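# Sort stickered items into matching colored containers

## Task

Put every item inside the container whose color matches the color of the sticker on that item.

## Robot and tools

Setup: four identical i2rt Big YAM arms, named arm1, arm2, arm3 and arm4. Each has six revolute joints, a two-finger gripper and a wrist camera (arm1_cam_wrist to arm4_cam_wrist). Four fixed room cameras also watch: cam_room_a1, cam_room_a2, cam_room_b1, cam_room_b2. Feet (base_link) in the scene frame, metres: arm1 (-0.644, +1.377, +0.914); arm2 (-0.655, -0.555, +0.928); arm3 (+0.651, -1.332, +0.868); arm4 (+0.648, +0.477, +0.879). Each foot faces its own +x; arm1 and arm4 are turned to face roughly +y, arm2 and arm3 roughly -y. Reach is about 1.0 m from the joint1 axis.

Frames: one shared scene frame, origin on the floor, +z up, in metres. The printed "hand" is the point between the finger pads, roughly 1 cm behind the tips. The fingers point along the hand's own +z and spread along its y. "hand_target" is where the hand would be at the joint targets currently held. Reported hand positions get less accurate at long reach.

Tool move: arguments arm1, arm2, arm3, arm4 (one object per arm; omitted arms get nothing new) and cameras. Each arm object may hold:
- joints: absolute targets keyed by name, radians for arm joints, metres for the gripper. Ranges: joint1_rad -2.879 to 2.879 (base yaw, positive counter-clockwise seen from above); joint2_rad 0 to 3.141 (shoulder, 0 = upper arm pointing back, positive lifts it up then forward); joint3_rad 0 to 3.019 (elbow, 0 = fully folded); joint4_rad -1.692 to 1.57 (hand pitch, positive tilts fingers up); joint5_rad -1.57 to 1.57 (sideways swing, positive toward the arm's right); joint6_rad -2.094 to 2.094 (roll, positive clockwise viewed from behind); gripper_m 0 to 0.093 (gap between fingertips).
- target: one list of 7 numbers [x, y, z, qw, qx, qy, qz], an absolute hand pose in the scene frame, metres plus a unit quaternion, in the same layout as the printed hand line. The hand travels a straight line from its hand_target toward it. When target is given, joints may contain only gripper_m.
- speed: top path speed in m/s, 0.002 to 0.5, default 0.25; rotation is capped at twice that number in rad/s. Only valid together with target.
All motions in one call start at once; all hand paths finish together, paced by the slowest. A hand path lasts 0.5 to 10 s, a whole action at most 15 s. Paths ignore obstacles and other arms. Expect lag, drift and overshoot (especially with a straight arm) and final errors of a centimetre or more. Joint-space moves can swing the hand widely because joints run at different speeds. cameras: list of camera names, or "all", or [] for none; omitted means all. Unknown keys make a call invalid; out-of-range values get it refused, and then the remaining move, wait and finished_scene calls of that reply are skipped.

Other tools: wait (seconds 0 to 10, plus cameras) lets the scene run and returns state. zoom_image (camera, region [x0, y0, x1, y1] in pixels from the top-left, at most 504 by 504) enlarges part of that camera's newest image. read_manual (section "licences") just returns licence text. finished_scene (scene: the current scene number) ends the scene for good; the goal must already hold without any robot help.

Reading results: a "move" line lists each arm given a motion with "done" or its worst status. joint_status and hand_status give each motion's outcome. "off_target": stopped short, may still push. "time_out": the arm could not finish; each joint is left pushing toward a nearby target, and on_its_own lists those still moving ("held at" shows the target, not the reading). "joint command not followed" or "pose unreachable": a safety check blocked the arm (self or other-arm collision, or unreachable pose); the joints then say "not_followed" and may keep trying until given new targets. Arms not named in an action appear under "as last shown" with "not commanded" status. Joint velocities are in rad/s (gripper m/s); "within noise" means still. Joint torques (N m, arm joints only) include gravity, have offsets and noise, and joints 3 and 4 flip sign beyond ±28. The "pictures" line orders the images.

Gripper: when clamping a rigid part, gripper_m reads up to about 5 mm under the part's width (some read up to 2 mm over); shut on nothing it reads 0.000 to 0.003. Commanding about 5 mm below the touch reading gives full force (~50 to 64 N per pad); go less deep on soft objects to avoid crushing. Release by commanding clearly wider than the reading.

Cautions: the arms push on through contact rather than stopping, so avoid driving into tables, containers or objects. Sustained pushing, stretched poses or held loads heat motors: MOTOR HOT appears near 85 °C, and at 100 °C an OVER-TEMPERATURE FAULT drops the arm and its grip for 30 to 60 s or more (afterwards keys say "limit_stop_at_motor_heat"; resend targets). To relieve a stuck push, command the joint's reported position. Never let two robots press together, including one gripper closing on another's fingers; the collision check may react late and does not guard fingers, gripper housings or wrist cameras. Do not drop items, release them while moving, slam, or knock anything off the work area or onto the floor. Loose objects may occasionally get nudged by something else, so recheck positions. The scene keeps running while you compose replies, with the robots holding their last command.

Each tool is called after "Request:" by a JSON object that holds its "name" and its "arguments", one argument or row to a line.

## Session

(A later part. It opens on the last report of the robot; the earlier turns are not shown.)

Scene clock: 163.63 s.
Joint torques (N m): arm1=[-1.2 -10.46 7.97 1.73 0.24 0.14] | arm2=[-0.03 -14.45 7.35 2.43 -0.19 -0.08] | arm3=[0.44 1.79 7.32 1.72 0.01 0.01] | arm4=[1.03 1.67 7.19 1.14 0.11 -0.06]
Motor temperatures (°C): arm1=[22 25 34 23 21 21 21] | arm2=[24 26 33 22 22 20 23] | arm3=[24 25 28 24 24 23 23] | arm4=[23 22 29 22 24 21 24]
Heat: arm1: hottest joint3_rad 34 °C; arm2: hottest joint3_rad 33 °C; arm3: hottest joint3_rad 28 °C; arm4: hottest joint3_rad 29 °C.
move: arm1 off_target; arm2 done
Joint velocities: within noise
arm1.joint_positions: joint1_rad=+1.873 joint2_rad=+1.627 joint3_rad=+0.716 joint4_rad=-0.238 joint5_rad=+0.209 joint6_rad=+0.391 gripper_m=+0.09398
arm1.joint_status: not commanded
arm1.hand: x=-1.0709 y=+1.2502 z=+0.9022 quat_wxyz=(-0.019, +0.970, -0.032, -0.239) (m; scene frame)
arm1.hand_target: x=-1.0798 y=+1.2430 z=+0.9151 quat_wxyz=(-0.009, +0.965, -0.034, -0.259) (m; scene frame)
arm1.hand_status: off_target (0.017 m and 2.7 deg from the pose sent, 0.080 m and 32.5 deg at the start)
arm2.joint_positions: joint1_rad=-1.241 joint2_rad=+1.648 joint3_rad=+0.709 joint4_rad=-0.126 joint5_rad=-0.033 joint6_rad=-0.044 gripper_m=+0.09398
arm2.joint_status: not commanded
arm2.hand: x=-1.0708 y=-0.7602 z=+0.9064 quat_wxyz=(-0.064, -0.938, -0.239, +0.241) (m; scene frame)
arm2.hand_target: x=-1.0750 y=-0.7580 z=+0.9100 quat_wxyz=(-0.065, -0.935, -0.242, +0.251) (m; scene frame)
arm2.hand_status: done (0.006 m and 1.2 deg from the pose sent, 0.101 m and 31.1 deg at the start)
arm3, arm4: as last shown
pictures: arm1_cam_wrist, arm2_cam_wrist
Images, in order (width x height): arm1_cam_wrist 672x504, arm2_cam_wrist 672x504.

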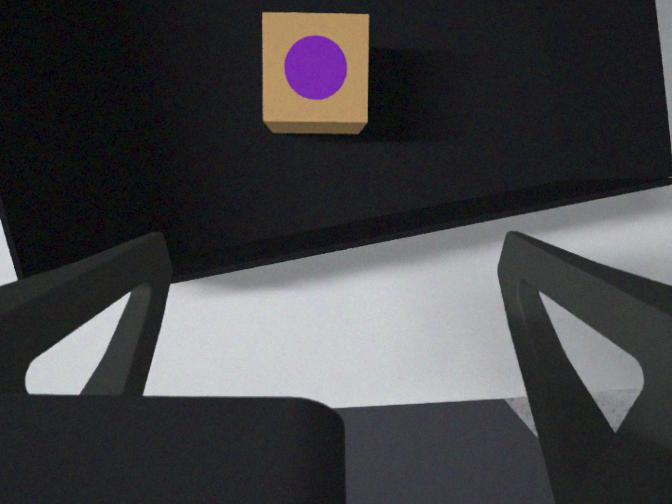

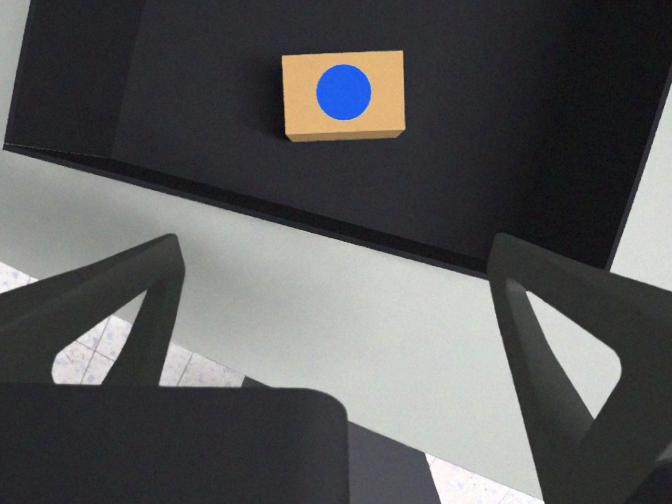

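Request:
{"name": "move", "arguments": {
  "arm1": {"target":[-1.155,1.238,0.765,-0.009,0.965,-0.034,-0.259],"speed":0.15},
  "arm2": {"target":[-1.135,-0.787,0.759,0.065,0.935,0.2415,-0.2507],"speed":0.15},
  "cameras": ["arm1_cam_wrist","arm2_cam_wrist"]
}}

Request:
{"name": "move", "arguments": {
  "arm1": {"joints":{"gripper_m":0.045}},
  "arm2": {"joints":{"gripper_m":0.048}},
  "cameras": ["arm1_cam_wrist","arm2_cam_wrist"]
}}

Scene clock: 178.37 s.
Joint torques (N m): arm1=[-2.84 -12.16 6.63 1.63 0.11 -0.02] | arm2=[0.38 -12.86 5.27 1.21 -0.24 0.22] | arm3=[0.5 1.79 7.35 1.69 0 0.01] | arm4=[1.55 2.2 7.04 1.26 0.13 -0.06]
Motor temperatures (°C): arm1=[22 25 34 23 21 21 21] | arm2=[24 26 32 22 22 20 23] | arm3=[24 25 27 24 24 23 23] | arm4=[23 22 29 22 24 21 24]
Heat: arm1: hottest joint3_rad 34 °C; arm2: hottest joint3_rad 32 °C; arm3: hottest joint3_rad 27 °C; arm4: hottest joint3_rad 29 °C.
move: arm1 off_target; arm2 off_target
Joint velocities: within noise
arm1.joint_positions: joint1_rad=+1.842 joint2_rad=+2.118 joint3_rad=+0.896 joint4_rad=+0.094 joint5_rad=+0.191 joint6_rad=+0.360 gripper_m=+0.09398
arm1.joint_status: not commanded
arm1.hand: x=-1.1392 y=+1.2384 z=+0.7614 quat_wxyz=(-0.014, +0.969, -0.030, -0.245) (m; scene frame)
arm1.hand_target: x=-1.1547 y=+1.2382 z=+0.7655 quat_wxyz=(-0.009, +0.965, -0.034, -0.259) (m; scene frame)
arm1.hand_status: off_target (0.016 m and 1.8 deg from the pose sent, 0.161 m and 2.7 deg at the start)
arm2.joint_positions: joint1_rad=-1.242 joint2_rad=+2.089 joint3_rad=+0.908 joint4_rad=+0.220 joint5_rad=-0.030 joint6_rad=-0.069 gripper_m=+0.09398
arm2.joint_status: not commanded
arm2.hand: x=-1.1529 y=-0.7981 z=+0.7971 quat_wxyz=(-0.069, -0.922, -0.248, +0.291) (m; scene frame)
arm2.hand_target: x=-1.1330 y=-0.7863 z=+0.7616 quat_wxyz=(-0.065, -0.935, -0.241, +0.251) (m; scene frame)
arm2.hand_status: off_target (0.044 m and 4.9 deg from the pose sent, 0.163 m and 1.2 deg at the start)
arm3, arm4: as last shown
pictures: arm1_cam_wrist, arm2_cam_wrist
Images, in order (width x height): arm1_cam_wrist 672x504, arm2_cam_wrist 672x504.

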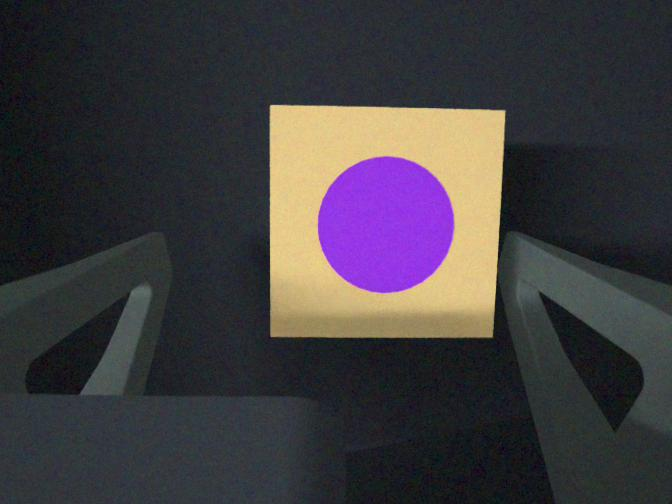

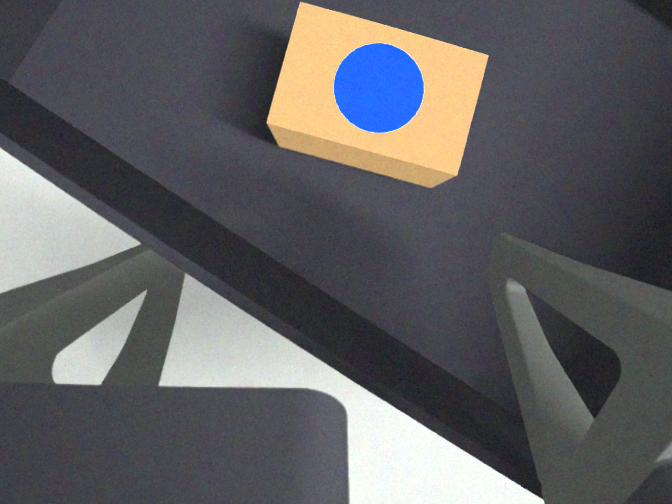

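Scene clock: 179.17 s.
Joint torques (N m): arm1=[-2.61 -12.63 6.67 1.7 0.13 -0.03] | arm2=[0.32 -13.86 5.16 1.18 -0.03 0.31] | arm3=[0.44 1.67 7.34 1.7 0 0] | arm4=[1.26 1.96 7.15 1.24 0.11 -0.04]
Motor temperatures (°C): arm1=[22 25 34 23 21 21 21] | arm2=[24 26 32 22 22 20 23] | arm3=[24 25 27 24 24 23 23] | arm4=[23 22 29 22 24 21 24]
Heat: arm1: hottest joint3_rad 34 °C; arm2: hottest joint3_rad 32 °C; arm3: hottest joint3_rad 27 °C; arm4: hottest joint3_rad 29 °C.
move: arm1 off_target; arm2 done
Joint velocities: within noise
arm1.joint_positions: joint1_rad=+1.842 joint2_rad=+2.118 joint3_rad=+0.896 joint4_rad=+0.094 joint5_rad=+0.190 joint6_rad=+0.360 gripper_m=+0.05281
arm1.joint_status: gripper_m off_target (ended at +0.05284, target +0.04500)
arm1.hand: x=-1.1392 y=+1.2382 z=+0.7614 quat_wxyz=(-0.013, +0.969, -0.030, -0.244) (m; scene frame)
arm1.hand_target: x=-1.1547 y=+1.2382 z=+0.7655 quat_wxyz=(-0.009, +0.965, -0.034, -0.259) (m; scene frame)
arm1.hand_status: not commanded
arm2.joint_positions: joint1_rad=-1.242 joint2_rad=+2.100 joint3_rad=+0.908 joint4_rad=+0.220 joint5_rad=-0.035 joint6_rad=-0.080 gripper_m=+0.04813
arm2.joint_status: all done
arm2.hand: x=-1.1501 y=-0.7977 z=+0.7917 quat_wxyz=(-0.069, -0.922, -0.254, +0.286) (m; scene frame)
arm2.hand_target: x=-1.1330 y=-0.7863 z=+0.7617 quat_wxyz=(-0.065, -0.935, -0.241, +0.251) (m; scene frame)
arm2.hand_status: not commanded
arm3, arm4: as last shown
pictures: arm1_cam_wrist, arm2_cam_wrist
Images, in order (width x height): arm1_cam_wrist 672x504, arm2_cam_wrist 672x504.

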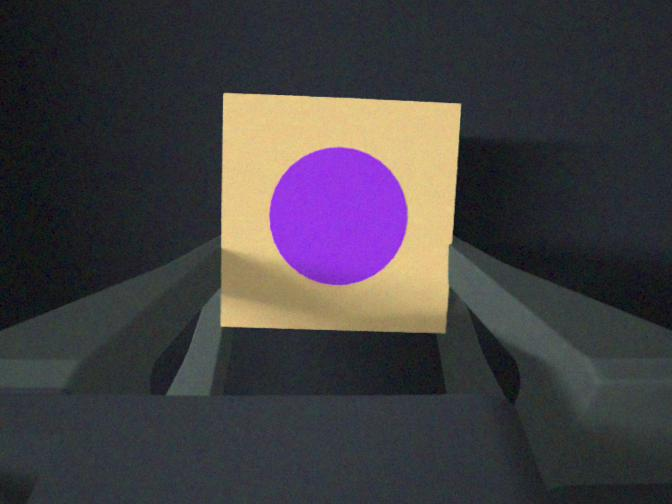

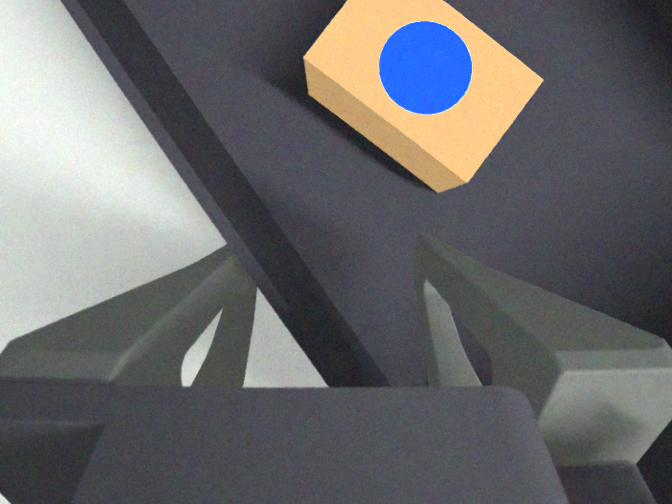

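Request:
{"name": "move", "arguments": {
  "arm1": {"target":[-1.05,1.24,1.10,-0.009,0.965,-0.034,-0.259],"speed":0.25},
  "arm2": {"target":[-1.09,-0.76,0.98,0.065,0.935,0.2415,-0.2507],"speed":0.2,"joints":{"gripper_m":0.093}},
  "cameras": ["arm1_cam_wrist","arm2_cam_wrist","cam_room_b1"]
}}

Scene clock: 185.57 s.
Joint torques (N m): arm1=[-0.79 -6.48 15.57 0.73 0.3 0.12] | arm2=[0.03 -13.04 9.5 1.25 -0.2 0.11] | arm3=[0.5 1.67 7.34 1.69 0 0.02] | arm4=[0.91 2.43 7.12 1.16 0.1 -0.07]
Motor temperatures (°C): arm1=[22 25 33 23 21 21 21] | arm2=[24 26 31 22 22 20 23] | arm3=[24 25 27 24 24 23 23] | arm4=[23 22 29 22 24 21 24]
Heat: arm1: hottest joint3_rad 33 °C; arm2: hottest joint3_rad 31 °C; arm3: hottest joint3_rad 27 °C; arm4: hottest joint3_rad 29 °C.
move: arm1 off_target; arm2 done
Joint velocities: within noise
arm1.joint_positions: joint1_rad=+1.905 joint2_rad=+1.225 joint3_rad=+0.868 joint4_rad=-0.800 joint5_rad=+0.224 joint6_rad=+0.423 gripper_m=+0.05281
arm1.joint_status: not commanded
arm1.hand: x=-1.0357 y=+1.2506 z=+1.0749 quat_wxyz=(-0.019, +0.970, -0.032, -0.238) (m; scene frame)
arm1.hand_target: x=-1.0490 y=+1.2404 z=+1.1001 quat_wxyz=(-0.009, +0.965, -0.034, -0.259) (m; scene frame)
arm1.hand_status: off_target (0.031 m and 2.7 deg from the pose sent, 0.350 m and 1.9 deg at the start)
arm2.joint_positions: joint1_rad=-1.252 joint2_rad=+1.506 joint3_rad=+0.805 joint4_rad=-0.329 joint5_rad=-0.039 joint6_rad=-0.072 gripper_m=+0.09289
arm2.joint_status: all done
arm2.hand: x=-1.0910 y=-0.7651 z=+0.9824 quat_wxyz=(-0.065, -0.932, -0.247, +0.258) (m; scene frame)
arm2.hand_target: x=-1.0899 y=-0.7600 z=+0.9799 quat_wxyz=(-0.065, -0.935, -0.242, +0.251) (m; scene frame)
arm2.hand_status: done (0.006 m and 1.1 deg from the pose sent, 0.201 m and 4.5 deg at the start)
arm3, arm4: as last shown
pictures: arm1_cam_wrist, arm2_cam_wrist, cam_room_b1
Images, in order (width x height): arm1_cam_wrist 672x504, arm2_cam_wrist 672x504, cam_room_b1 672x504.

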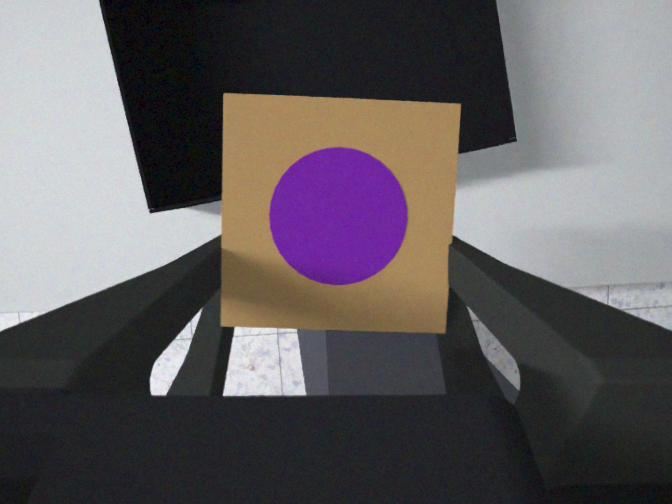

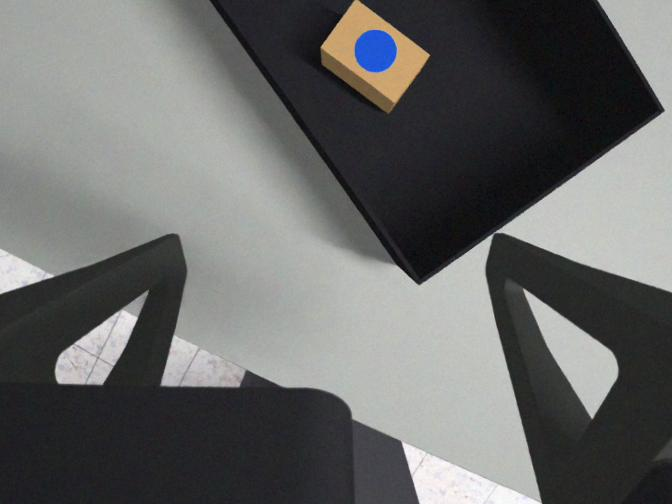

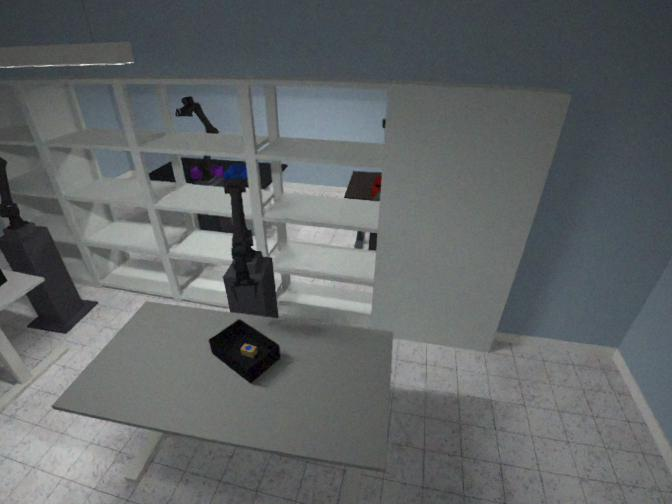

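Request:
{"name": "move", "arguments": {
  "arm1": {"joints":{"joint1_rad":-2.25,"joint2_rad":0.6,"joint3_rad":1.1,"joint4_rad":-1.57,"joint5_rad":0,"joint6_rad":0}},
  "arm2": {"target":[-1.147,-0.809,0.94,-0.0177,0.9817,-0.1118,-0.155],"speed":0.3},
  "cameras": ["arm1_cam_wrist","arm2_cam_wrist","cam_room_b2"]
}}

Scene clock: 224.57 s.
Joint torques (N m): arm1=[-2.61 3.02 13.15 0.84 0 -0.04] | arm2=[1.49 -15.68 13.3 0.65 0.38 0.21] | arm3=[0.62 1.9 7.42 1.69 -0.01 0.02] | arm4=[0.91 2.08 6.97 1.36 0.13 -0.05]
Motor temperatures (°C): arm1=[22 25 38 23 22 21 22] | arm2=[24 26 31 22 22 20 23] | arm3=[24 24 27 24 24 23 23] | arm4=[23 22 28 22 24 21 24]
Heat: arm1: hottest joint3_rad 38 °C; arm2: hottest joint3_rad 31 °C; arm3: hottest joint3_rad 27 °C; arm4: hottest joint3_rad 28 °C.
move: arm1 done; arm2 off_target
Joint velocities: within noise
arm1.joint_positions: joint1_rad=-2.243 joint2_rad=+0.596 joint3_rad=+1.066 joint4_rad=-1.561 joint5_rad=+0.002 joint6_rad=+0.007 gripper_m=+0.05277
arm1.joint_status: all done
arm1.hand: x=-0.4735 y=+1.2619 z=+1.2656 quat_wxyz=(-0.220, -0.292, -0.928, +0.072) (m; scene frame)
arm1.hand_target: x=-0.4737 y=+1.2609 z=+1.2789 quat_wxyz=(-0.229, -0.291, -0.926, +0.075) (m; scene frame)
arm1.hand_status: not commanded
arm2.joint_positions: joint1_rad=-1.153 joint2_rad=+1.814 joint3_rad=+1.155 joint4_rad=-0.687 joint5_rad=+0.211 joint6_rad=+0.731 gripper_m=+0.09290
arm2.joint_status: not commanded
arm2.hand: x=-1.1341 y=-0.7965 z=+0.9386 quat_wxyz=(+0.020, -0.982, +0.109, +0.151) (m; scene frame)
arm2.hand_target: x=-1.1464 y=-0.8087 z=+0.9402 quat_wxyz=(+0.017, -0.981, +0.112, +0.155) (m; scene frame)
arm2.hand_status: off_target (0.018 m and 0.6 deg from the pose sent, 0.083 m and 44.5 deg at the start)
arm3, arm4: as last shown
pictures: arm1_cam_wrist, arm2_cam_wrist, cam_room_b2
Images, in order (width x height): arm1_cam_wrist 672x504, arm2_cam_wrist 672x504, cam_room_b2 672x504.

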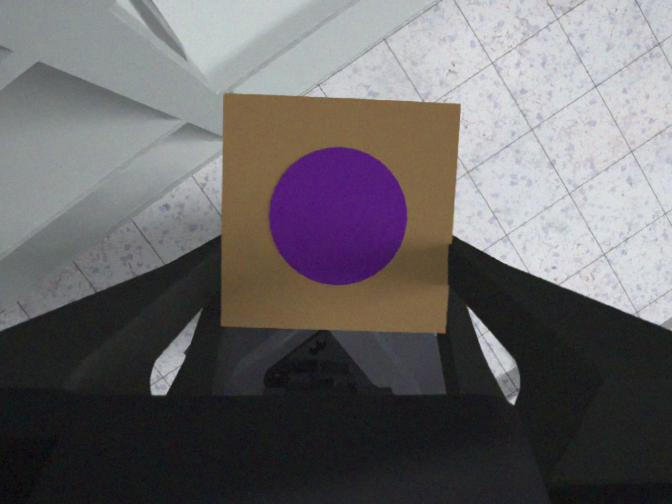

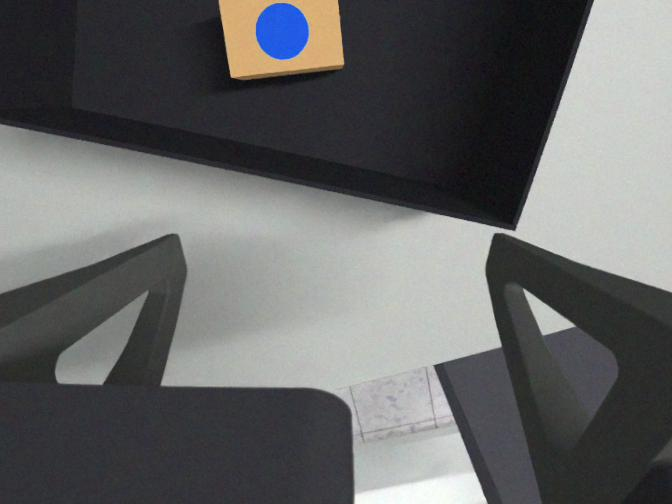

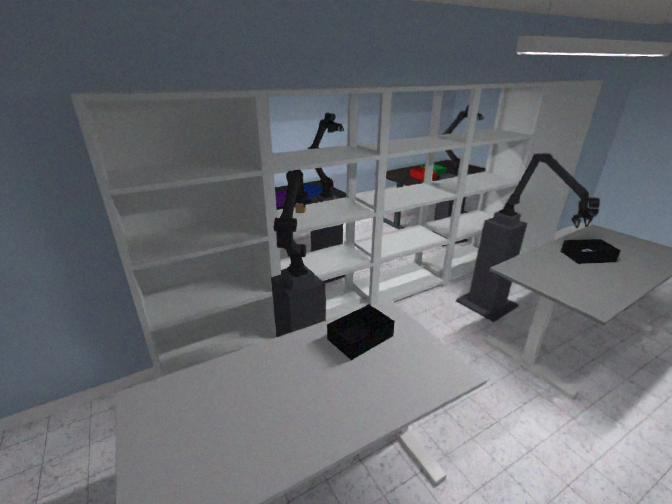

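Request:
{"name": "move", "arguments": {
  "arm1": {"target":[0.005,0.922,1.12,0.2337,0.2915,0.9246,-0.0737],"speed":0.3},
  "arm2": {"target":[-1.222,-0.82,0.765,-0.0109,0.9856,-0.069,-0.1556],"speed":0.15},
  "cameras": ["arm1_cam_wrist","arm2_cam_wrist","cam_room_b2","arm4_cam_wrist"]
}}

Scene clock: 242.53 s.
Joint torques (N m): arm1=[-3.6 -21.89 17.68 0.65 -0.04 -0.02] | arm2=[0.62 -18.78 10.45 1.62 0.02 -0.13] | arm3=[0.56 1.79 7.35 1.7 -0.01 0.01] | arm4=[0.79 1.96 7.1 1.21 0.11 -0.07]
Motor temperatures (°C): arm1=[22 25 36 23 22 21 22] | arm2=[24 26 32 22 22 20 23] | arm3=[24 24 27 24 24 23 23] | arm4=[23 22 28 22 24 21 24]
Heat: arm1: hottest joint3_rad 36 °C; arm2: hottest joint3_rad 32 °C; arm3: hottest joint3_rad 27 °C; arm4: hottest joint3_rad 28 °C.
move: arm1 off_target; arm2 off_target
Joint velocities: within noise
arm1.joint_positions: joint1_rad=-2.244 joint2_rad=+2.155 joint3_rad=+2.133 joint4_rad=-1.104 joint5_rad=-0.006 joint6_rad=+0.006 gripper_m=+0.05277
arm1.joint_status: not commanded
arm1.hand: x=-0.0030 y=+0.9369 z=+1.0817 quat_wxyz=(-0.204, -0.292, -0.932, +0.063) (m; scene frame)
arm1.hand_target: x=+0.0030 y=+0.9235 z=+1.1200 quat_wxyz=(-0.234, -0.291, -0.925, +0.074) (m; scene frame)
arm1.hand_status: off_target (0.042 m and 3.7 deg from the pose sent, 0.605 m and 1.7 deg at the start)
arm2.joint_positions: joint1_rad=-1.199 joint2_rad=+2.245 joint3_rad=+1.363 joint4_rad=-0.429 joint5_rad=+0.184 joint6_rad=+0.625 gripper_m=+0.09290
arm2.joint_status: not commanded
arm2.hand: x=-1.2139 y=-0.8163 z=+0.7806 quat_wxyz=(+0.011, -0.984, +0.079, +0.157) (m; scene frame)
arm2.hand_target: x=-1.2211 y=-0.8197 z=+0.7654 quat_wxyz=(+0.011, -0.985, +0.069, +0.156) (m; scene frame)
arm2.hand_status: off_target (0.018 m and 1.1 deg from the pose sent, 0.196 m and 4.7 deg at the start)
arm3, arm4: as last shown
pictures: arm1_cam_wrist, arm2_cam_wrist, arm4_cam_wrist, cam_room_b2
Images, in order (width x height): arm1_cam_wrist 672x504, arm2_cam_wrist 672x504, arm4_cam_wrist 672x504, cam_room_b2 672x504.

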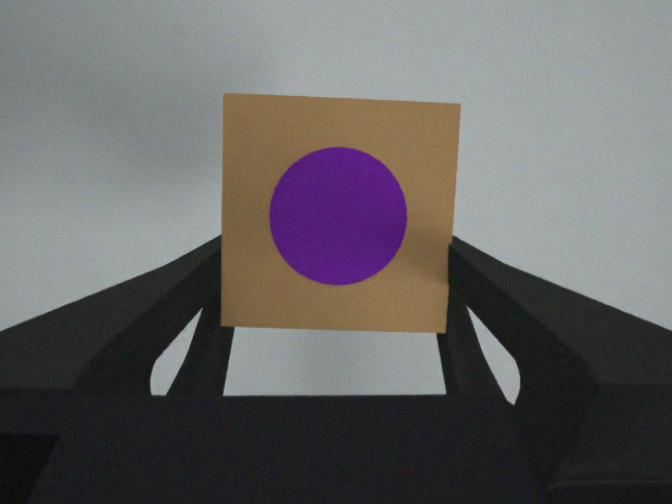

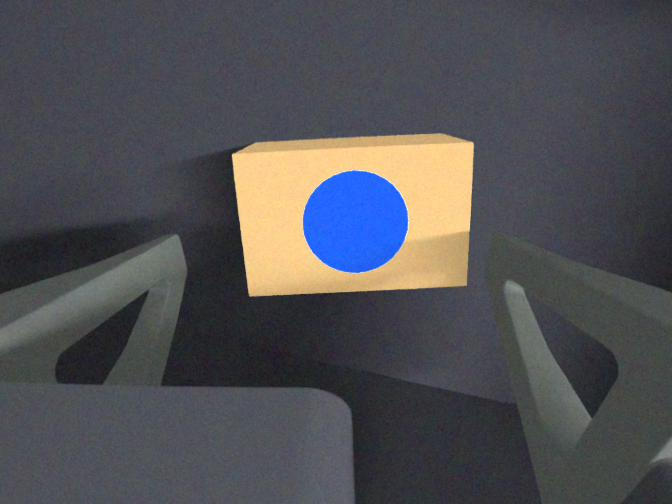

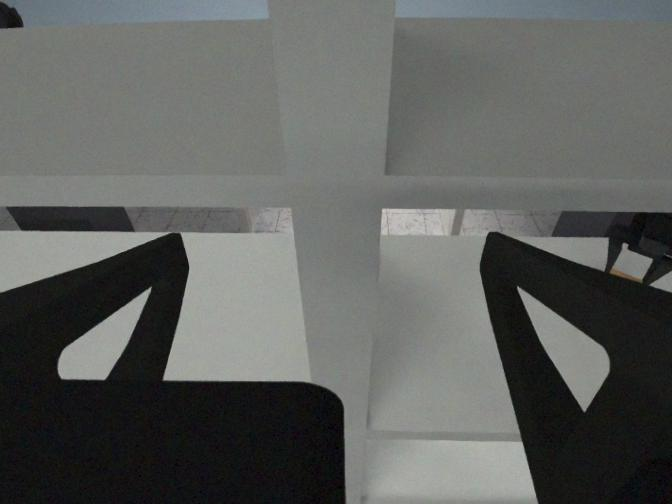

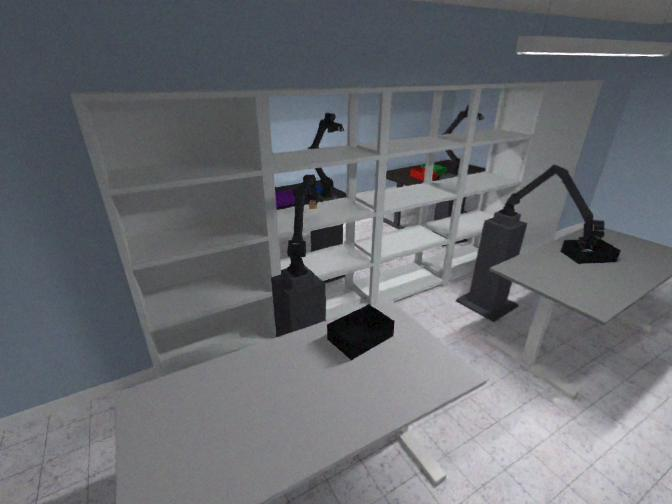

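Request:
{"name": "move", "arguments": {
  "arm1": {"target":[0.008,0.914,1.088,0.2337,0.2915,0.9246,-0.0737],"speed":0.1},
  "arm2": {"target":[-1.232,-0.822,0.742,-0.0109,0.9856,-0.069,-0.1556],"speed":0.1},
  "cameras": ["arm1_cam_wrist","arm2_cam_wrist"]
}}

Scene clock: 248.27 s.
Joint torques (N m): arm1=[-3.43 -20.84 14.97 1.94 -0.01 -0.07] | arm2=[0.44 -20.13 10.67 1.66 0.02 -0.09] | arm3=[0.44 1.9 7.35 1.73 0 0.02] | arm4=[1.32 1.67 7.12 1.25 0.11 -0.08]
Motor temperatures (°C): arm1=[22 25 36 23 21 21 22] | arm2=[24 26 32 22 22 20 23] | arm3=[24 24 27 24 24 23 23] | arm4=[23 22 28 22 24 21 24]
Heat: arm1: hottest joint3_rad 36 °C; arm2: hottest joint3_rad 32 °C; arm3: hottest joint3_rad 27 °C; arm4: hottest joint3_rad 28 °C.
move: arm1 off_target; arm2 off_target
Joint velocities: within noise
arm1.joint_positions: joint1_rad=-2.251 joint2_rad=+2.170 joint3_rad=+2.133 joint4_rad=-1.076 joint5_rad=-0.009 joint6_rad=+0.001 gripper_m=+0.05277
arm1.joint_status: not commanded
arm1.hand: x=-0.0003 y=+0.9287 z=+1.0734 quat_wxyz=(-0.211, -0.293, -0.930, +0.065) (m; scene frame)
arm1.hand_target: x=+0.0070 y=+0.9146 z=+1.0883 quat_wxyz=(-0.234, -0.291, -0.925, +0.074) (m; scene frame)
arm1.hand_status: off_target (0.022 m and 2.9 deg from the pose sent, 0.026 m and 3.7 deg at the start)
arm2.joint_positions: joint1_rad=-1.201 joint2_rad=+2.316 joint3_rad=+1.404 joint4_rad=-0.415 joint5_rad=+0.183 joint6_rad=+0.615 gripper_m=+0.09290
arm2.joint_status: not commanded
arm2.hand: x=-1.2183 y=-0.8171 z=+0.7510 quat_wxyz=(+0.016, -0.986, +0.074, +0.150) (m; scene frame)
arm2.hand_target: x=-1.2314 y=-0.8216 z=+0.7426 quat_wxyz=(+0.011, -0.985, +0.069, +0.156) (m; scene frame)
arm2.hand_status: off_target (0.017 m and 1.1 deg from the pose sent, 0.043 m and 1.1 deg at the start)
arm3, arm4: as last shown
pictures: arm1_cam_wrist, arm2_cam_wrist
Images, in order (width x height): arm1_cam_wrist 672x504, arm2_cam_wrist 672x504.

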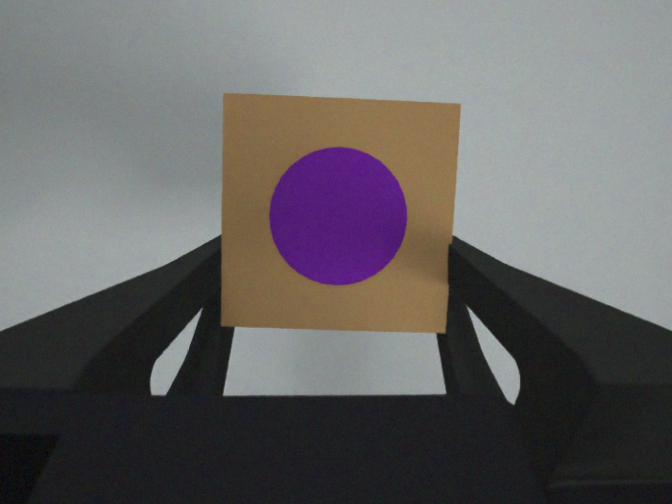

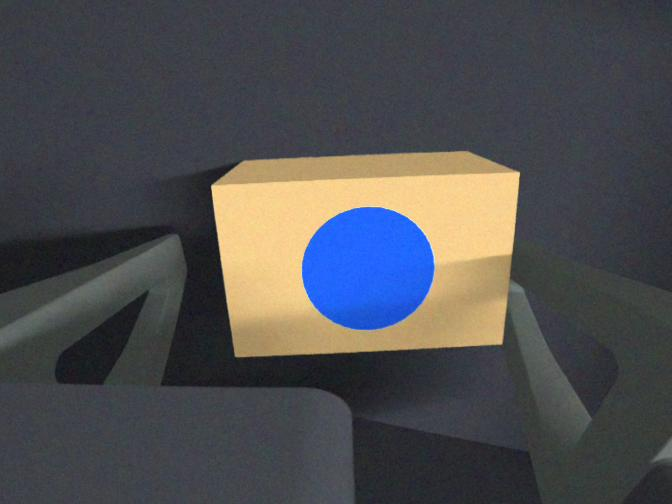

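Request:
{"name": "move", "arguments": {
  "arm1": {"target":[0.008,0.914,1.08,0.2337,0.2915,0.9246,-0.0737],"speed":0.1},
  "arm2": {"joints":{"gripper_m":0.047}},
  "cameras": ["arm1_cam_wrist","arm2_cam_wrist"]
}}

Scene clock: 252.77 s.
Joint torques (N m): arm1=[-3.08 -19.96 13.38 1.92 -0.08 -0.05] | arm2=[0.32 -19.96 10.65 1.69 0.1 -0.07] | arm3=[0.56 1.96 7.36 1.7 0 0.02] | arm4=[1.2 1.96 7.13 1.18 0.11 -0.07]
Motor temperatures (°C): arm1=[22 25 36 23 21 21 22] | arm2=[24 26 32 22 22 20 23] | arm3=[24 24 27 24 24 23 23] | arm4=[23 22 28 22 24 21 24]
Heat: arm1: hottest joint3_rad 36 °C; arm2: hottest joint3_rad 32 °C; arm3: hottest joint3_rad 27 °C; arm4: hottest joint3_rad 28 °C.
move: arm1 off_target; arm2 off_target
Joint velocities: within noise
arm1.joint_positions: joint1_rad=-2.251 joint2_rad=+2.170 joint3_rad=+2.133 joint4_rad=-1.057 joint5_rad=-0.009 joint6_rad=+0.001 gripper_m=+0.05277
arm1.joint_status: not commanded
arm1.hand: x=+0.0031 y=+0.9264 z=+1.0754 quat_wxyz=(-0.219, -0.292, -0.929, +0.068) (m; scene frame)
arm1.hand_target: x=+0.0075 y=+0.9142 z=+1.0802 quat_wxyz=(-0.234, -0.292, -0.925, +0.074) (m; scene frame)
arm1.hand_status: off_target (0.014 m and 1.8 deg from the pose sent, 0.018 m and 2.9 deg at the start)
arm2.joint_positions: joint1_rad=-1.201 joint2_rad=+2.316 joint3_rad=+1.405 joint4_rad=-0.415 joint5_rad=+0.182 joint6_rad=+0.613 gripper_m=+0.06911
arm2.joint_status: gripper_m off_target (ended at +0.06913, target +0.04700)
arm2.hand: x=-1.2185 y=-0.8176 z=+0.7512 quat_wxyz=(+0.015, -0.986, +0.073, +0.150) (m; scene frame)
arm2.hand_target: x=-1.2314 y=-0.8216 z=+0.7426 quat_wxyz=(+0.011, -0.985, +0.069, +0.156) (m; scene frame)
arm2.hand_status: not commanded
arm3.joint_positions: joint1_rad=-1.459 joint2_rad=+0.607 joint3_rad=+1.497 joint4_rad=-0.999 joint5_rad=+0.000 joint6_rad=-0.007 gripper_m=+0.09402
arm3.joint_status: not commanded
arm3.hand: x=+0.4153 y=-1.3198 z=+1.5393 quat_wxyz=(+0.000, -0.745, +0.005, +0.667) (m; scene frame)
arm3.hand_target: x=+0.4204 y=-1.3174 z=+1.5423 quat_wxyz=(+0.001, -0.742, +0.012, +0.670) (m; scene frame)
arm3.hand_status: not commanded
arm4.joint_positions: joint1_rad=+1.535 joint2_rad=+0.609 joint3_rad=+1.496 joint4_rad=-0.994 joint5_rad=-0.001 joint6_rad=+0.010 gripper_m=+0.09402
arm4.joint_status: not commanded
arm4.hand: x=+0.4150 y=+0.4751 z=+1.5528 quat_wxyz=(+0.012, +0.742, +0.003, -0.670) (m; scene frame)
arm4.hand_target: x=+0.4212 y=+0.4742 z=+1.5552 quat_wxyz=(+0.010, +0.740, +0.008, -0.673) (m; scene frame)
arm4.hand_status: not commanded
pictures: arm1_cam_wrist, arm2_cam_wrist
Images, in order (width x height): arm1_cam_wrist 672x504, arm2_cam_wrist 672x504.

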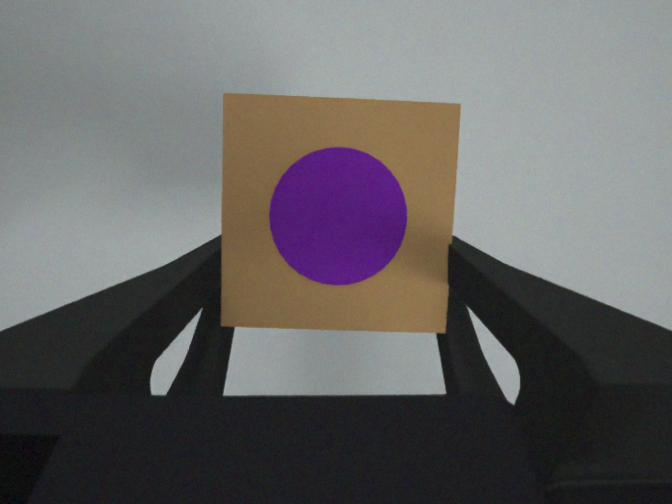

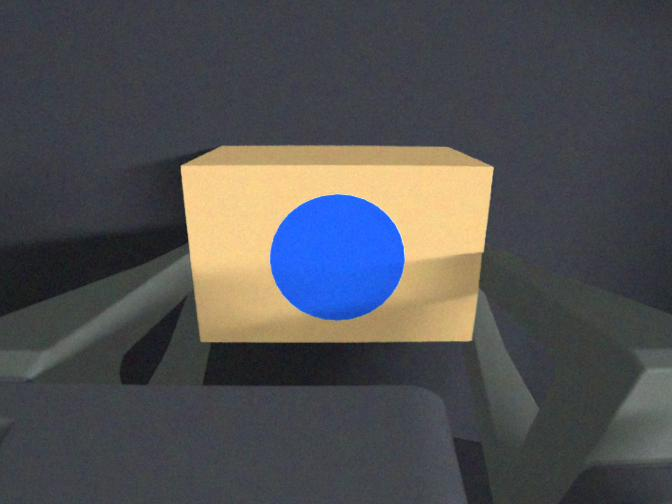

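Request:
{"name": "move", "arguments": {
  "arm1": {"joints":{"gripper_m":0.093}},
  "arm2": {"target":[-1.17,-0.82,1.02,-0.0109,0.9856,-0.069,-0.1556],"speed":0.25},
  "cameras": ["arm1_cam_wrist","arm2_cam_wrist"]
}}

Request:
{"name": "move", "arguments": {
  "arm1": {"target":[-0.22,1.075,1.14,0.2337,0.2915,0.9246,-0.0737],"speed":0.2},
  "arm2": {"joints":{"joint2_rad":0.6,"joint3_rad":0.95,"joint4_rad":-1.615}},
  "cameras": ["arm1_cam_wrist","arm2_cam_wrist"]
}}

Scene clock: 266.97 s.
Joint torques (N m): arm1=[-2.14 -19.55 13.46 1.8 -0.02 -0.06] | arm2=[1.49 -18.78 11.78 0.76 0.36 0.2] | arm3=[0.67 1.79 7.35 1.7 0 0.02] | arm4=[0.97 1.85 7.12 1.24 0.12 -0.04]
Motor temperatures (°C): arm1=[22 25 36 23 21 21 22] | arm2=[24 27 33 22 22 20 23] | arm3=[24 24 27 24 24 23 23] | arm4=[23 22 28 22 24 21 24]
Heat: arm1: hottest joint3_rad 36 °C; arm2: hottest joint3_rad 33 °C; arm3: hottest joint3_rad 27 °C; arm4: hottest joint3_rad 28 °C.
move: arm1 done; arm2 done
Joint velocities: within noise
arm1.joint_positions: joint1_rad=-2.251 joint2_rad=+2.170 joint3_rad=+2.133 joint4_rad=-1.056 joint5_rad=-0.009 joint6_rad=+0.001 gripper_m=+0.09296
arm1.joint_status: all done
arm1.hand: x=+0.0034 y=+0.9262 z=+1.0756 quat_wxyz=(-0.220, -0.292, -0.928, +0.068) (m; scene frame)
arm1.hand_target: x=+0.0074 y=+0.9143 z=+1.0801 quat_wxyz=(-0.234, -0.292, -0.925, +0.074) (m; scene frame)
arm1.hand_status: not commanded
arm2.joint_positions: joint1_rad=-1.165 joint2_rad=+1.779 joint3_rad=+1.347 joint4_rad=-0.884 joint5_rad=+0.188 joint6_rad=+0.633 gripper_m=+0.06911
arm2.joint_status: not commanded
arm2.hand: x=-1.1693 y=-0.8145 z=+1.0182 quat_wxyz=(+0.010, -0.986, +0.066, +0.156) (m; scene frame)
arm2.hand_target: x=-1.1699 y=-0.8200 z=+1.0200 quat_wxyz=(+0.011, -0.985, +0.069, +0.156) (m; scene frame)
arm2.hand_status: done (0.006 m and 0.4 deg from the pose sent, 0.273 m and 1.0 deg at the start)
arm3, arm4: as last shown
pictures: arm1_cam_wrist, arm2_cam_wrist
Images, in order (width x height): arm1_cam_wrist 672x504, arm2_cam_wrist 672x504.

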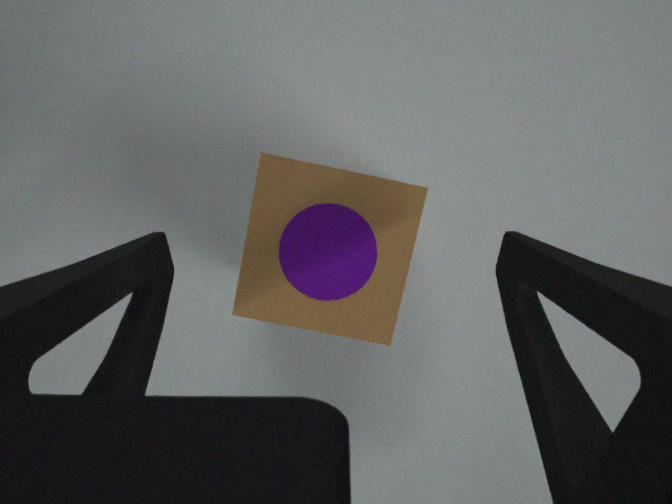

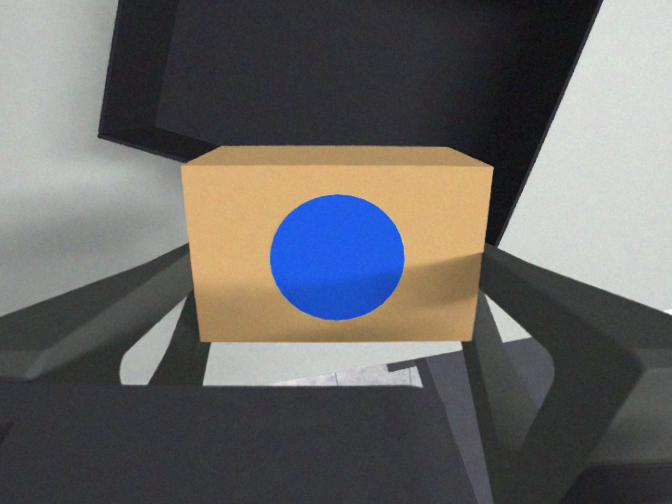

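Scene clock: 268.97 s.
Joint torques (N m): arm1=[-2.43 -9.99 11.25 1.26 -0.06 -0.03] | arm2=[1.44 -0.85 9.81 0.99 0.33 0.19] | arm3=[0.44 1.67 7.34 1.68 -0.01 0.01] | arm4=[0.91 1.67 7.19 1.39 0.12 -0.05]
Motor temperatures (°C): arm1=[22 26 36 23 21 21 22] | arm2=[24 27 32 22 22 20 23] | arm3=[24 24 27 24 24 23 23] | arm4=[23 22 28 22 24 21 24]
Heat: arm1: hottest joint3_rad 36 °C; arm2: hottest joint3_rad 32 °C; arm3: hottest joint3_rad 27 °C; arm4: hottest joint3_rad 28 °C.
move: arm1 done; arm2 done
Joint velocities: within noise
arm1.joint_positions: joint1_rad=-2.255 joint2_rad=+1.394 joint3_rad=+1.212 joint4_rad=-0.883 joint5_rad=-0.012 joint6_rad=-0.002 gripper_m=+0.09296
arm1.joint_status: not commanded
arm1.hand: x=-0.2172 y=+1.0798 z=+1.1374 quat_wxyz=(-0.232, -0.290, -0.926, +0.072) (m; scene frame)
arm1.hand_target: x=-0.2201 y=+1.0751 z=+1.1399 quat_wxyz=(-0.234, -0.292, -0.925, +0.074) (m; scene frame)
arm1.hand_status: done (0.006 m and 0.3 deg from the pose sent, 0.276 m and 1.7 deg at the start)
arm2.joint_positions: joint1_rad=-1.165 joint2_rad=+0.602 joint3_rad=+0.964 joint4_rad=-1.605 joint5_rad=+0.189 joint6_rad=+0.634 gripper_m=+0.06911
arm2.joint_status: all done
arm2.hand: x=-0.8309 y=-0.6196 z=+1.2338 quat_wxyz=(-0.009, -0.980, +0.069, +0.186) (m; scene frame)
arm2.hand_target: x=-0.8271 y=-0.6187 z=+1.2276 quat_wxyz=(-0.004, -0.981, +0.071, +0.178) (m; scene frame)
arm2.hand_status: not commanded
arm3, arm4: as last shown
pictures: arm1_cam_wrist, arm2_cam_wrist
Images, in order (width x height): arm1_cam_wrist 672x504, arm2_cam_wrist 672x504.

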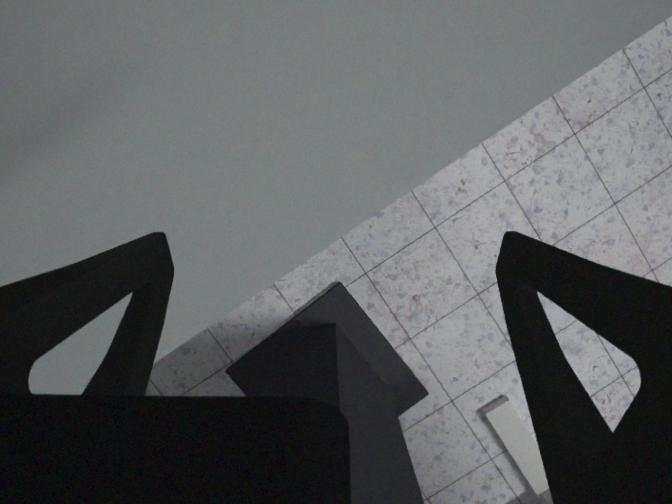

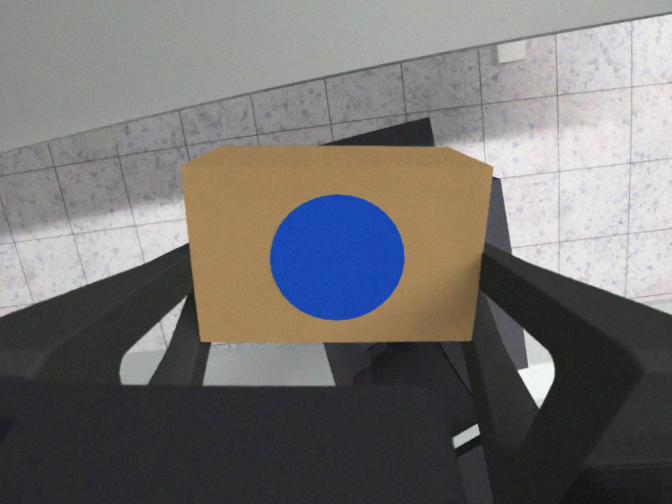

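Request:
{"name": "move", "arguments": {
  "arm1": {"joints":{"joint2_rad":0.6,"joint3_rad":1.1,"joint4_rad":-1.57}},
  "arm2": {"joints":{"joint1_rad":2.12,"joint5_rad":0,"joint6_rad":0}},
  "arm4": {"joints":{"joint1_rad":0.9,"joint2_rad":0.6,"joint3_rad":1.1,"joint4_rad":-1.55,"joint5_rad":0,"joint6_rad":0}},
  "cameras": []
}}

Request:
{"name": "move", "arguments": {
  "arm2": {"target":[0.005,-0.04,1.13,0.1437,-0.3219,0.9346,0.0495],"speed":0.3},
  "arm4": {"target":[0.11,0.815,1.13,0.1024,-0.8872,0.3821,0.2379],"speed":0.3},
  "cameras": ["arm2_cam_wrist","arm4_cam_wrist","cam_room_a2"]
}}

Scene clock: 288.67 s.
Joint torques (N m): arm1=[-2.73 3.08 12.11 1.01 -0.07 -0.09] | arm2=[1.08 -0.73 9.85 1.06 0.07 -0.05] | arm3=[0.62 1.85 7.38 1.69 0 0.01] | arm4=[0.79 -0.21 8.91 0.5 0.04 -0.09]
Motor temperatures (°C): arm1=[22 26 35 23 21 21 22] | arm2=[24 26 31 22 22 20 24] | arm3=[24 24 27 24 24 23 23] | arm4=[23 22 28 22 24 21 24]
Heat: arm1: hottest joint3_rad 35 °C; arm2: hottest joint3_rad 31 °C; arm3: hottest joint3_rad 27 °C; arm4: hottest joint3_rad 28 °C.
move: arm1 done; arm2 done; arm4 done
Joint velocities: within noise
arm1.joint_positions: joint1_rad=-2.255 joint2_rad=+0.596 joint3_rad=+1.079 joint4_rad=-1.560 joint5_rad=-0.012 joint6_rad=-0.002 gripper_m=+0.09296
arm1.joint_status: all done
arm1.hand: x=-0.4729 y=+1.2615 z=+1.2714 quat_wxyz=(-0.227, -0.291, -0.927, +0.070) (m; scene frame)
arm1.hand_target: x=-0.4742 y=+1.2601 z=+1.2790 quat_wxyz=(-0.230, -0.292, -0.926, +0.072) (m; scene frame)
arm1.hand_status: not commanded
arm2.joint_positions: joint1_rad=+2.115 joint2_rad=+0.602 joint3_rad=+0.964 joint4_rad=-1.605 joint5_rad=-0.002 joint6_rad=+0.012 gripper_m=+0.06917
arm2.joint_status: all done
arm2.hand: x=-0.5100 y=-0.4431 z=+1.2321 quat_wxyz=(-0.155, +0.315, -0.935, -0.056) (m; scene frame)
arm2.hand_target: x=-0.5135 y=-0.4451 z=+1.2258 quat_wxyz=(-0.145, +0.323, -0.934, -0.051) (m; scene frame)
arm2.hand_status: not commanded
arm3: as last shown
arm4.joint_positions: joint1_rad=+0.905 joint2_rad=+0.607 joint3_rad=+1.092 joint4_rad=-1.539 joint5_rad=+0.000 joint6_rad=+0.010 gripper_m=+0.09402
arm4.joint_status: all done
arm4.hand: x=+0.4786 y=+0.5985 z=+1.2461 quat_wxyz=(-0.073, +0.920, -0.296, -0.246) (m; scene frame)
arm4.hand_target: x=+0.4822 y=+0.5972 z=+1.2497 quat_wxyz=(-0.075, +0.921, -0.293, -0.247) (m; scene frame)
arm4.hand_status: not commanded
pictures: none
No camera images: "cameras" was empty.

Scene clock: 291.87 s.
Joint torques (N m): arm1=[-2.26 3.31 11.96 0.77 -0.04 -0.04] | arm2=[0.91 -27.58 16.32 1.22 0.11 -0.04] | arm3=[0.5 1.85 7.41 1.69 0 0.02] | arm4=[1.44 -17.26 13.01 1.02 0.31 0.19]
Motor temperatures (°C): arm1=[22 26 35 23 21 21 22] | arm2=[24 26 32 22 22 20 24] | arm3=[24 24 27 24 24 23 23] | arm4=[23 22 29 22 24 21 24]
Heat: arm1: hottest joint3_rad 35 °C; arm2: hottest joint3_rad 32 °C; arm3: hottest joint3_rad 27 °C; arm4: hottest joint3_rad 29 °C.
move: arm2 off_target; arm4 off_target
Joint velocities: within noise
arm1, arm3: as last shown
arm2.joint_positions: joint1_rad=+2.115 joint2_rad=+2.535 joint3_rad=+2.869 joint4_rad=-1.492 joint5_rad=-0.002 joint6_rad=+0.011 gripper_m=+0.06917
arm2.joint_status: not commanded
arm2.hand: x=+0.0007 y=-0.0457 z=+1.1217 quat_wxyz=(-0.195, +0.312, -0.927, -0.070) (m; scene frame)
arm2.hand_target: x=+0.0037 y=-0.0412 z=+1.1297 quat_wxyz=(-0.209, +0.317, -0.922, -0.072) (m; scene frame)
arm2.hand_status: off_target (0.011 m and 6.4 deg from the pose sent, 0.662 m and 1.6 deg at the start; a joint's target at an end of its range on 24 of 96 steps)
arm4.joint_positions: joint1_rad=+0.988 joint2_rad=+1.678 joint3_rad=+1.548 joint4_rad=-0.984 joint5_rad=+0.147 joint6_rad=+0.242 gripper_m=+0.09402
arm4.joint_status: not commanded
arm4.hand: x=+0.1288 y=+0.8098 z=+1.1119 quat_wxyz=(-0.100, +0.894, -0.380, -0.215) (m; scene frame)
arm4.hand_target: x=+0.1111 y=+0.8143 z=+1.1301 quat_wxyz=(-0.102, +0.887, -0.382, -0.238) (m; scene frame)
arm4.hand_status: off_target (0.027 m and 2.7 deg from the pose sent, 0.443 m and 11.2 deg at the start)
pictures: arm2_cam_wrist, arm4_cam_wrist, cam_room_a2
Images, in order (width x height): arm2_cam_wrist 672x504, arm4_cam_wrist 672x504, cam_room_a2 672x504.

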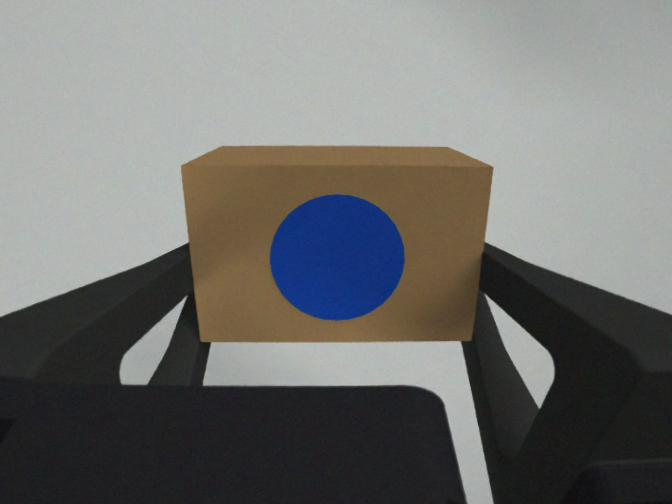

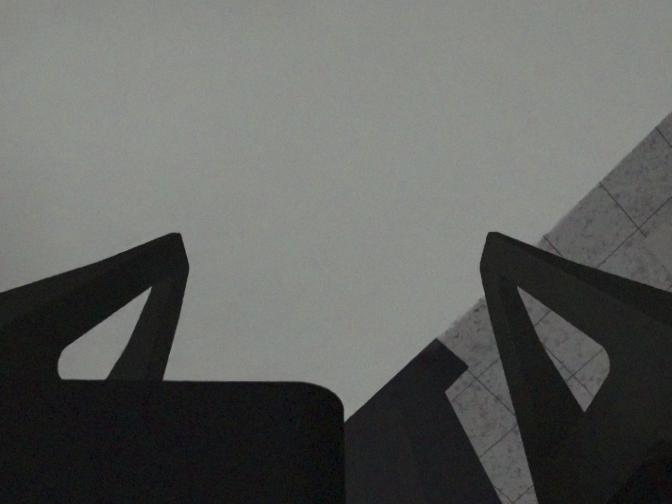

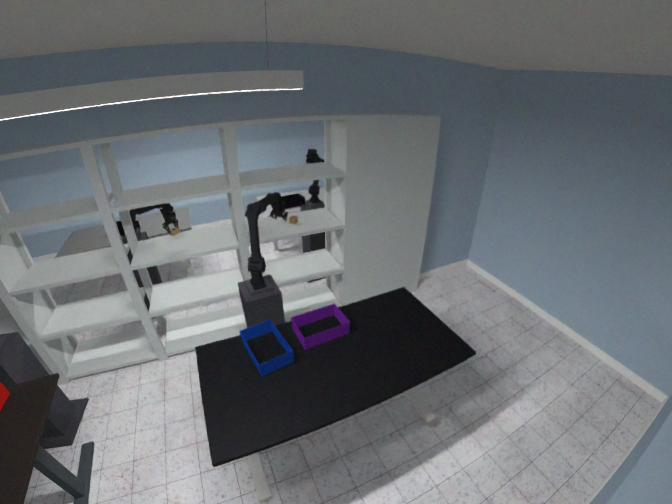

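Request:
{"name": "move", "arguments": {
  "arm2": {"target":[0.005,-0.04,1.06,0.1437,-0.3219,0.9346,0.0495],"speed":0.1},
  "arm4": {"target":[0.10,0.82,1.15,0.198,-0.795,0.3425,0.459],"speed":0.3},
  "cameras": ["arm2_cam_wrist","arm4_cam_wrist"]
}}

Scene clock: 302.57 s.
Joint torques (N m): arm1=[-2.61 3.25 11.95 0.9 -0.04 -0.06] | arm2=[0.97 -27.34 16.43 1.06 0.13 -0.05] | arm3=[0.67 1.85 7.38 1.69 -0.01 0.01] | arm4=[1.44 -17.61 8.95 1.88 0.28 -0.11]
Motor temperatures (°C): arm1=[22 25 35 23 21 21 22] | arm2=[24 26 35 22 22 20 24] | arm3=[24 24 27 24 24 23 23] | arm4=[23 23 31 22 24 21 24]
Heat: arm1: hottest joint3_rad 35 °C; arm2: hottest joint3_rad 35 °C; arm3: hottest joint3_rad 27 °C; arm4: hottest joint3_rad 31 °C.
move: arm2 done; arm4 off_target
Joint velocities: within noise
arm1, arm3: as last shown
arm2.joint_positions: joint1_rad=+2.115 joint2_rad=+2.610 joint3_rad=+2.869 joint4_rad=-1.504 joint5_rad=-0.002 joint6_rad=+0.011 gripper_m=+0.06917
arm2.joint_status: not commanded
arm2.hand: x=+0.0002 y=-0.0459 z=+1.0591 quat_wxyz=(-0.154, +0.315, -0.935, -0.055) (m; scene frame)
arm2.hand_target: x=+0.0039 y=-0.0410 z=+1.0597 quat_wxyz=(-0.164, +0.321, -0.931, -0.057) (m; scene frame)
arm2.hand_status: done (0.008 m and 1.5 deg from the pose sent, 0.062 m and 6.4 deg at the start; a joint's target at an end of its range on 27 of 47 steps)
arm4.joint_positions: joint1_rad=+1.027 joint2_rad=+1.554 joint3_rad=+1.231 joint4_rad=-0.257 joint5_rad=+0.288 joint6_rad=+0.181 gripper_m=+0.09402
arm4.joint_status: not commanded
arm4.hand: x=+0.1019 y=+0.8241 z=+1.1387 quat_wxyz=(-0.194, +0.799, -0.351, -0.447) (m; scene frame)
arm4.hand_target: x=+0.1000 y=+0.8199 z=+1.1501 quat_wxyz=(-0.198, +0.795, -0.343, -0.459) (m; scene frame)
arm4.hand_status: off_target (0.012 m and 1.8 deg from the pose sent, 0.049 m and 32.6 deg at the start)
pictures: arm2_cam_wrist, arm4_cam_wrist
Images, in order (width x height): arm2_cam_wrist 672x504, arm4_cam_wrist 672x504.

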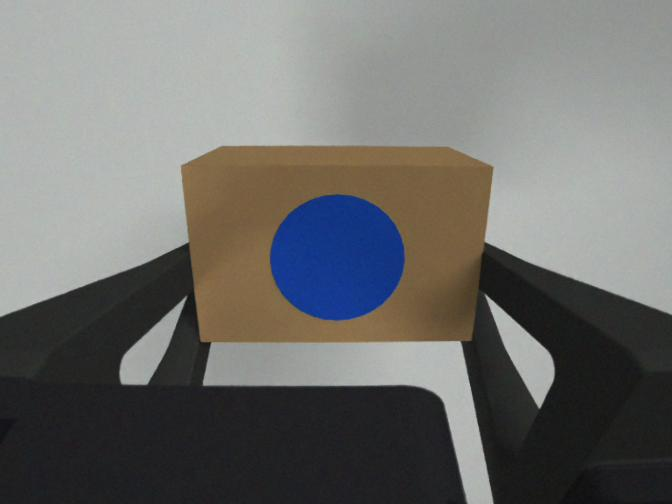

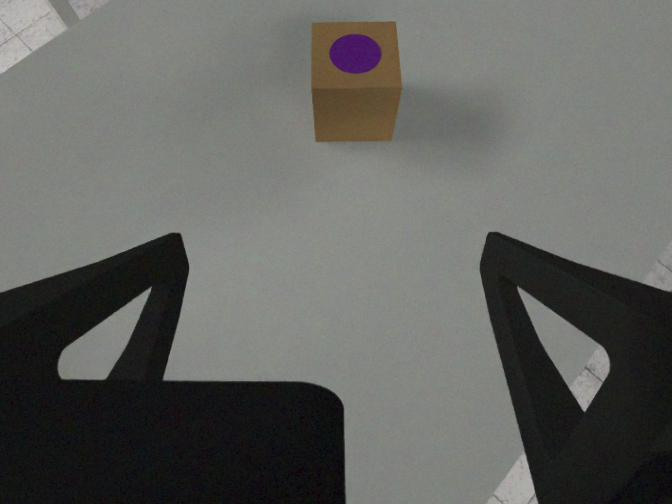

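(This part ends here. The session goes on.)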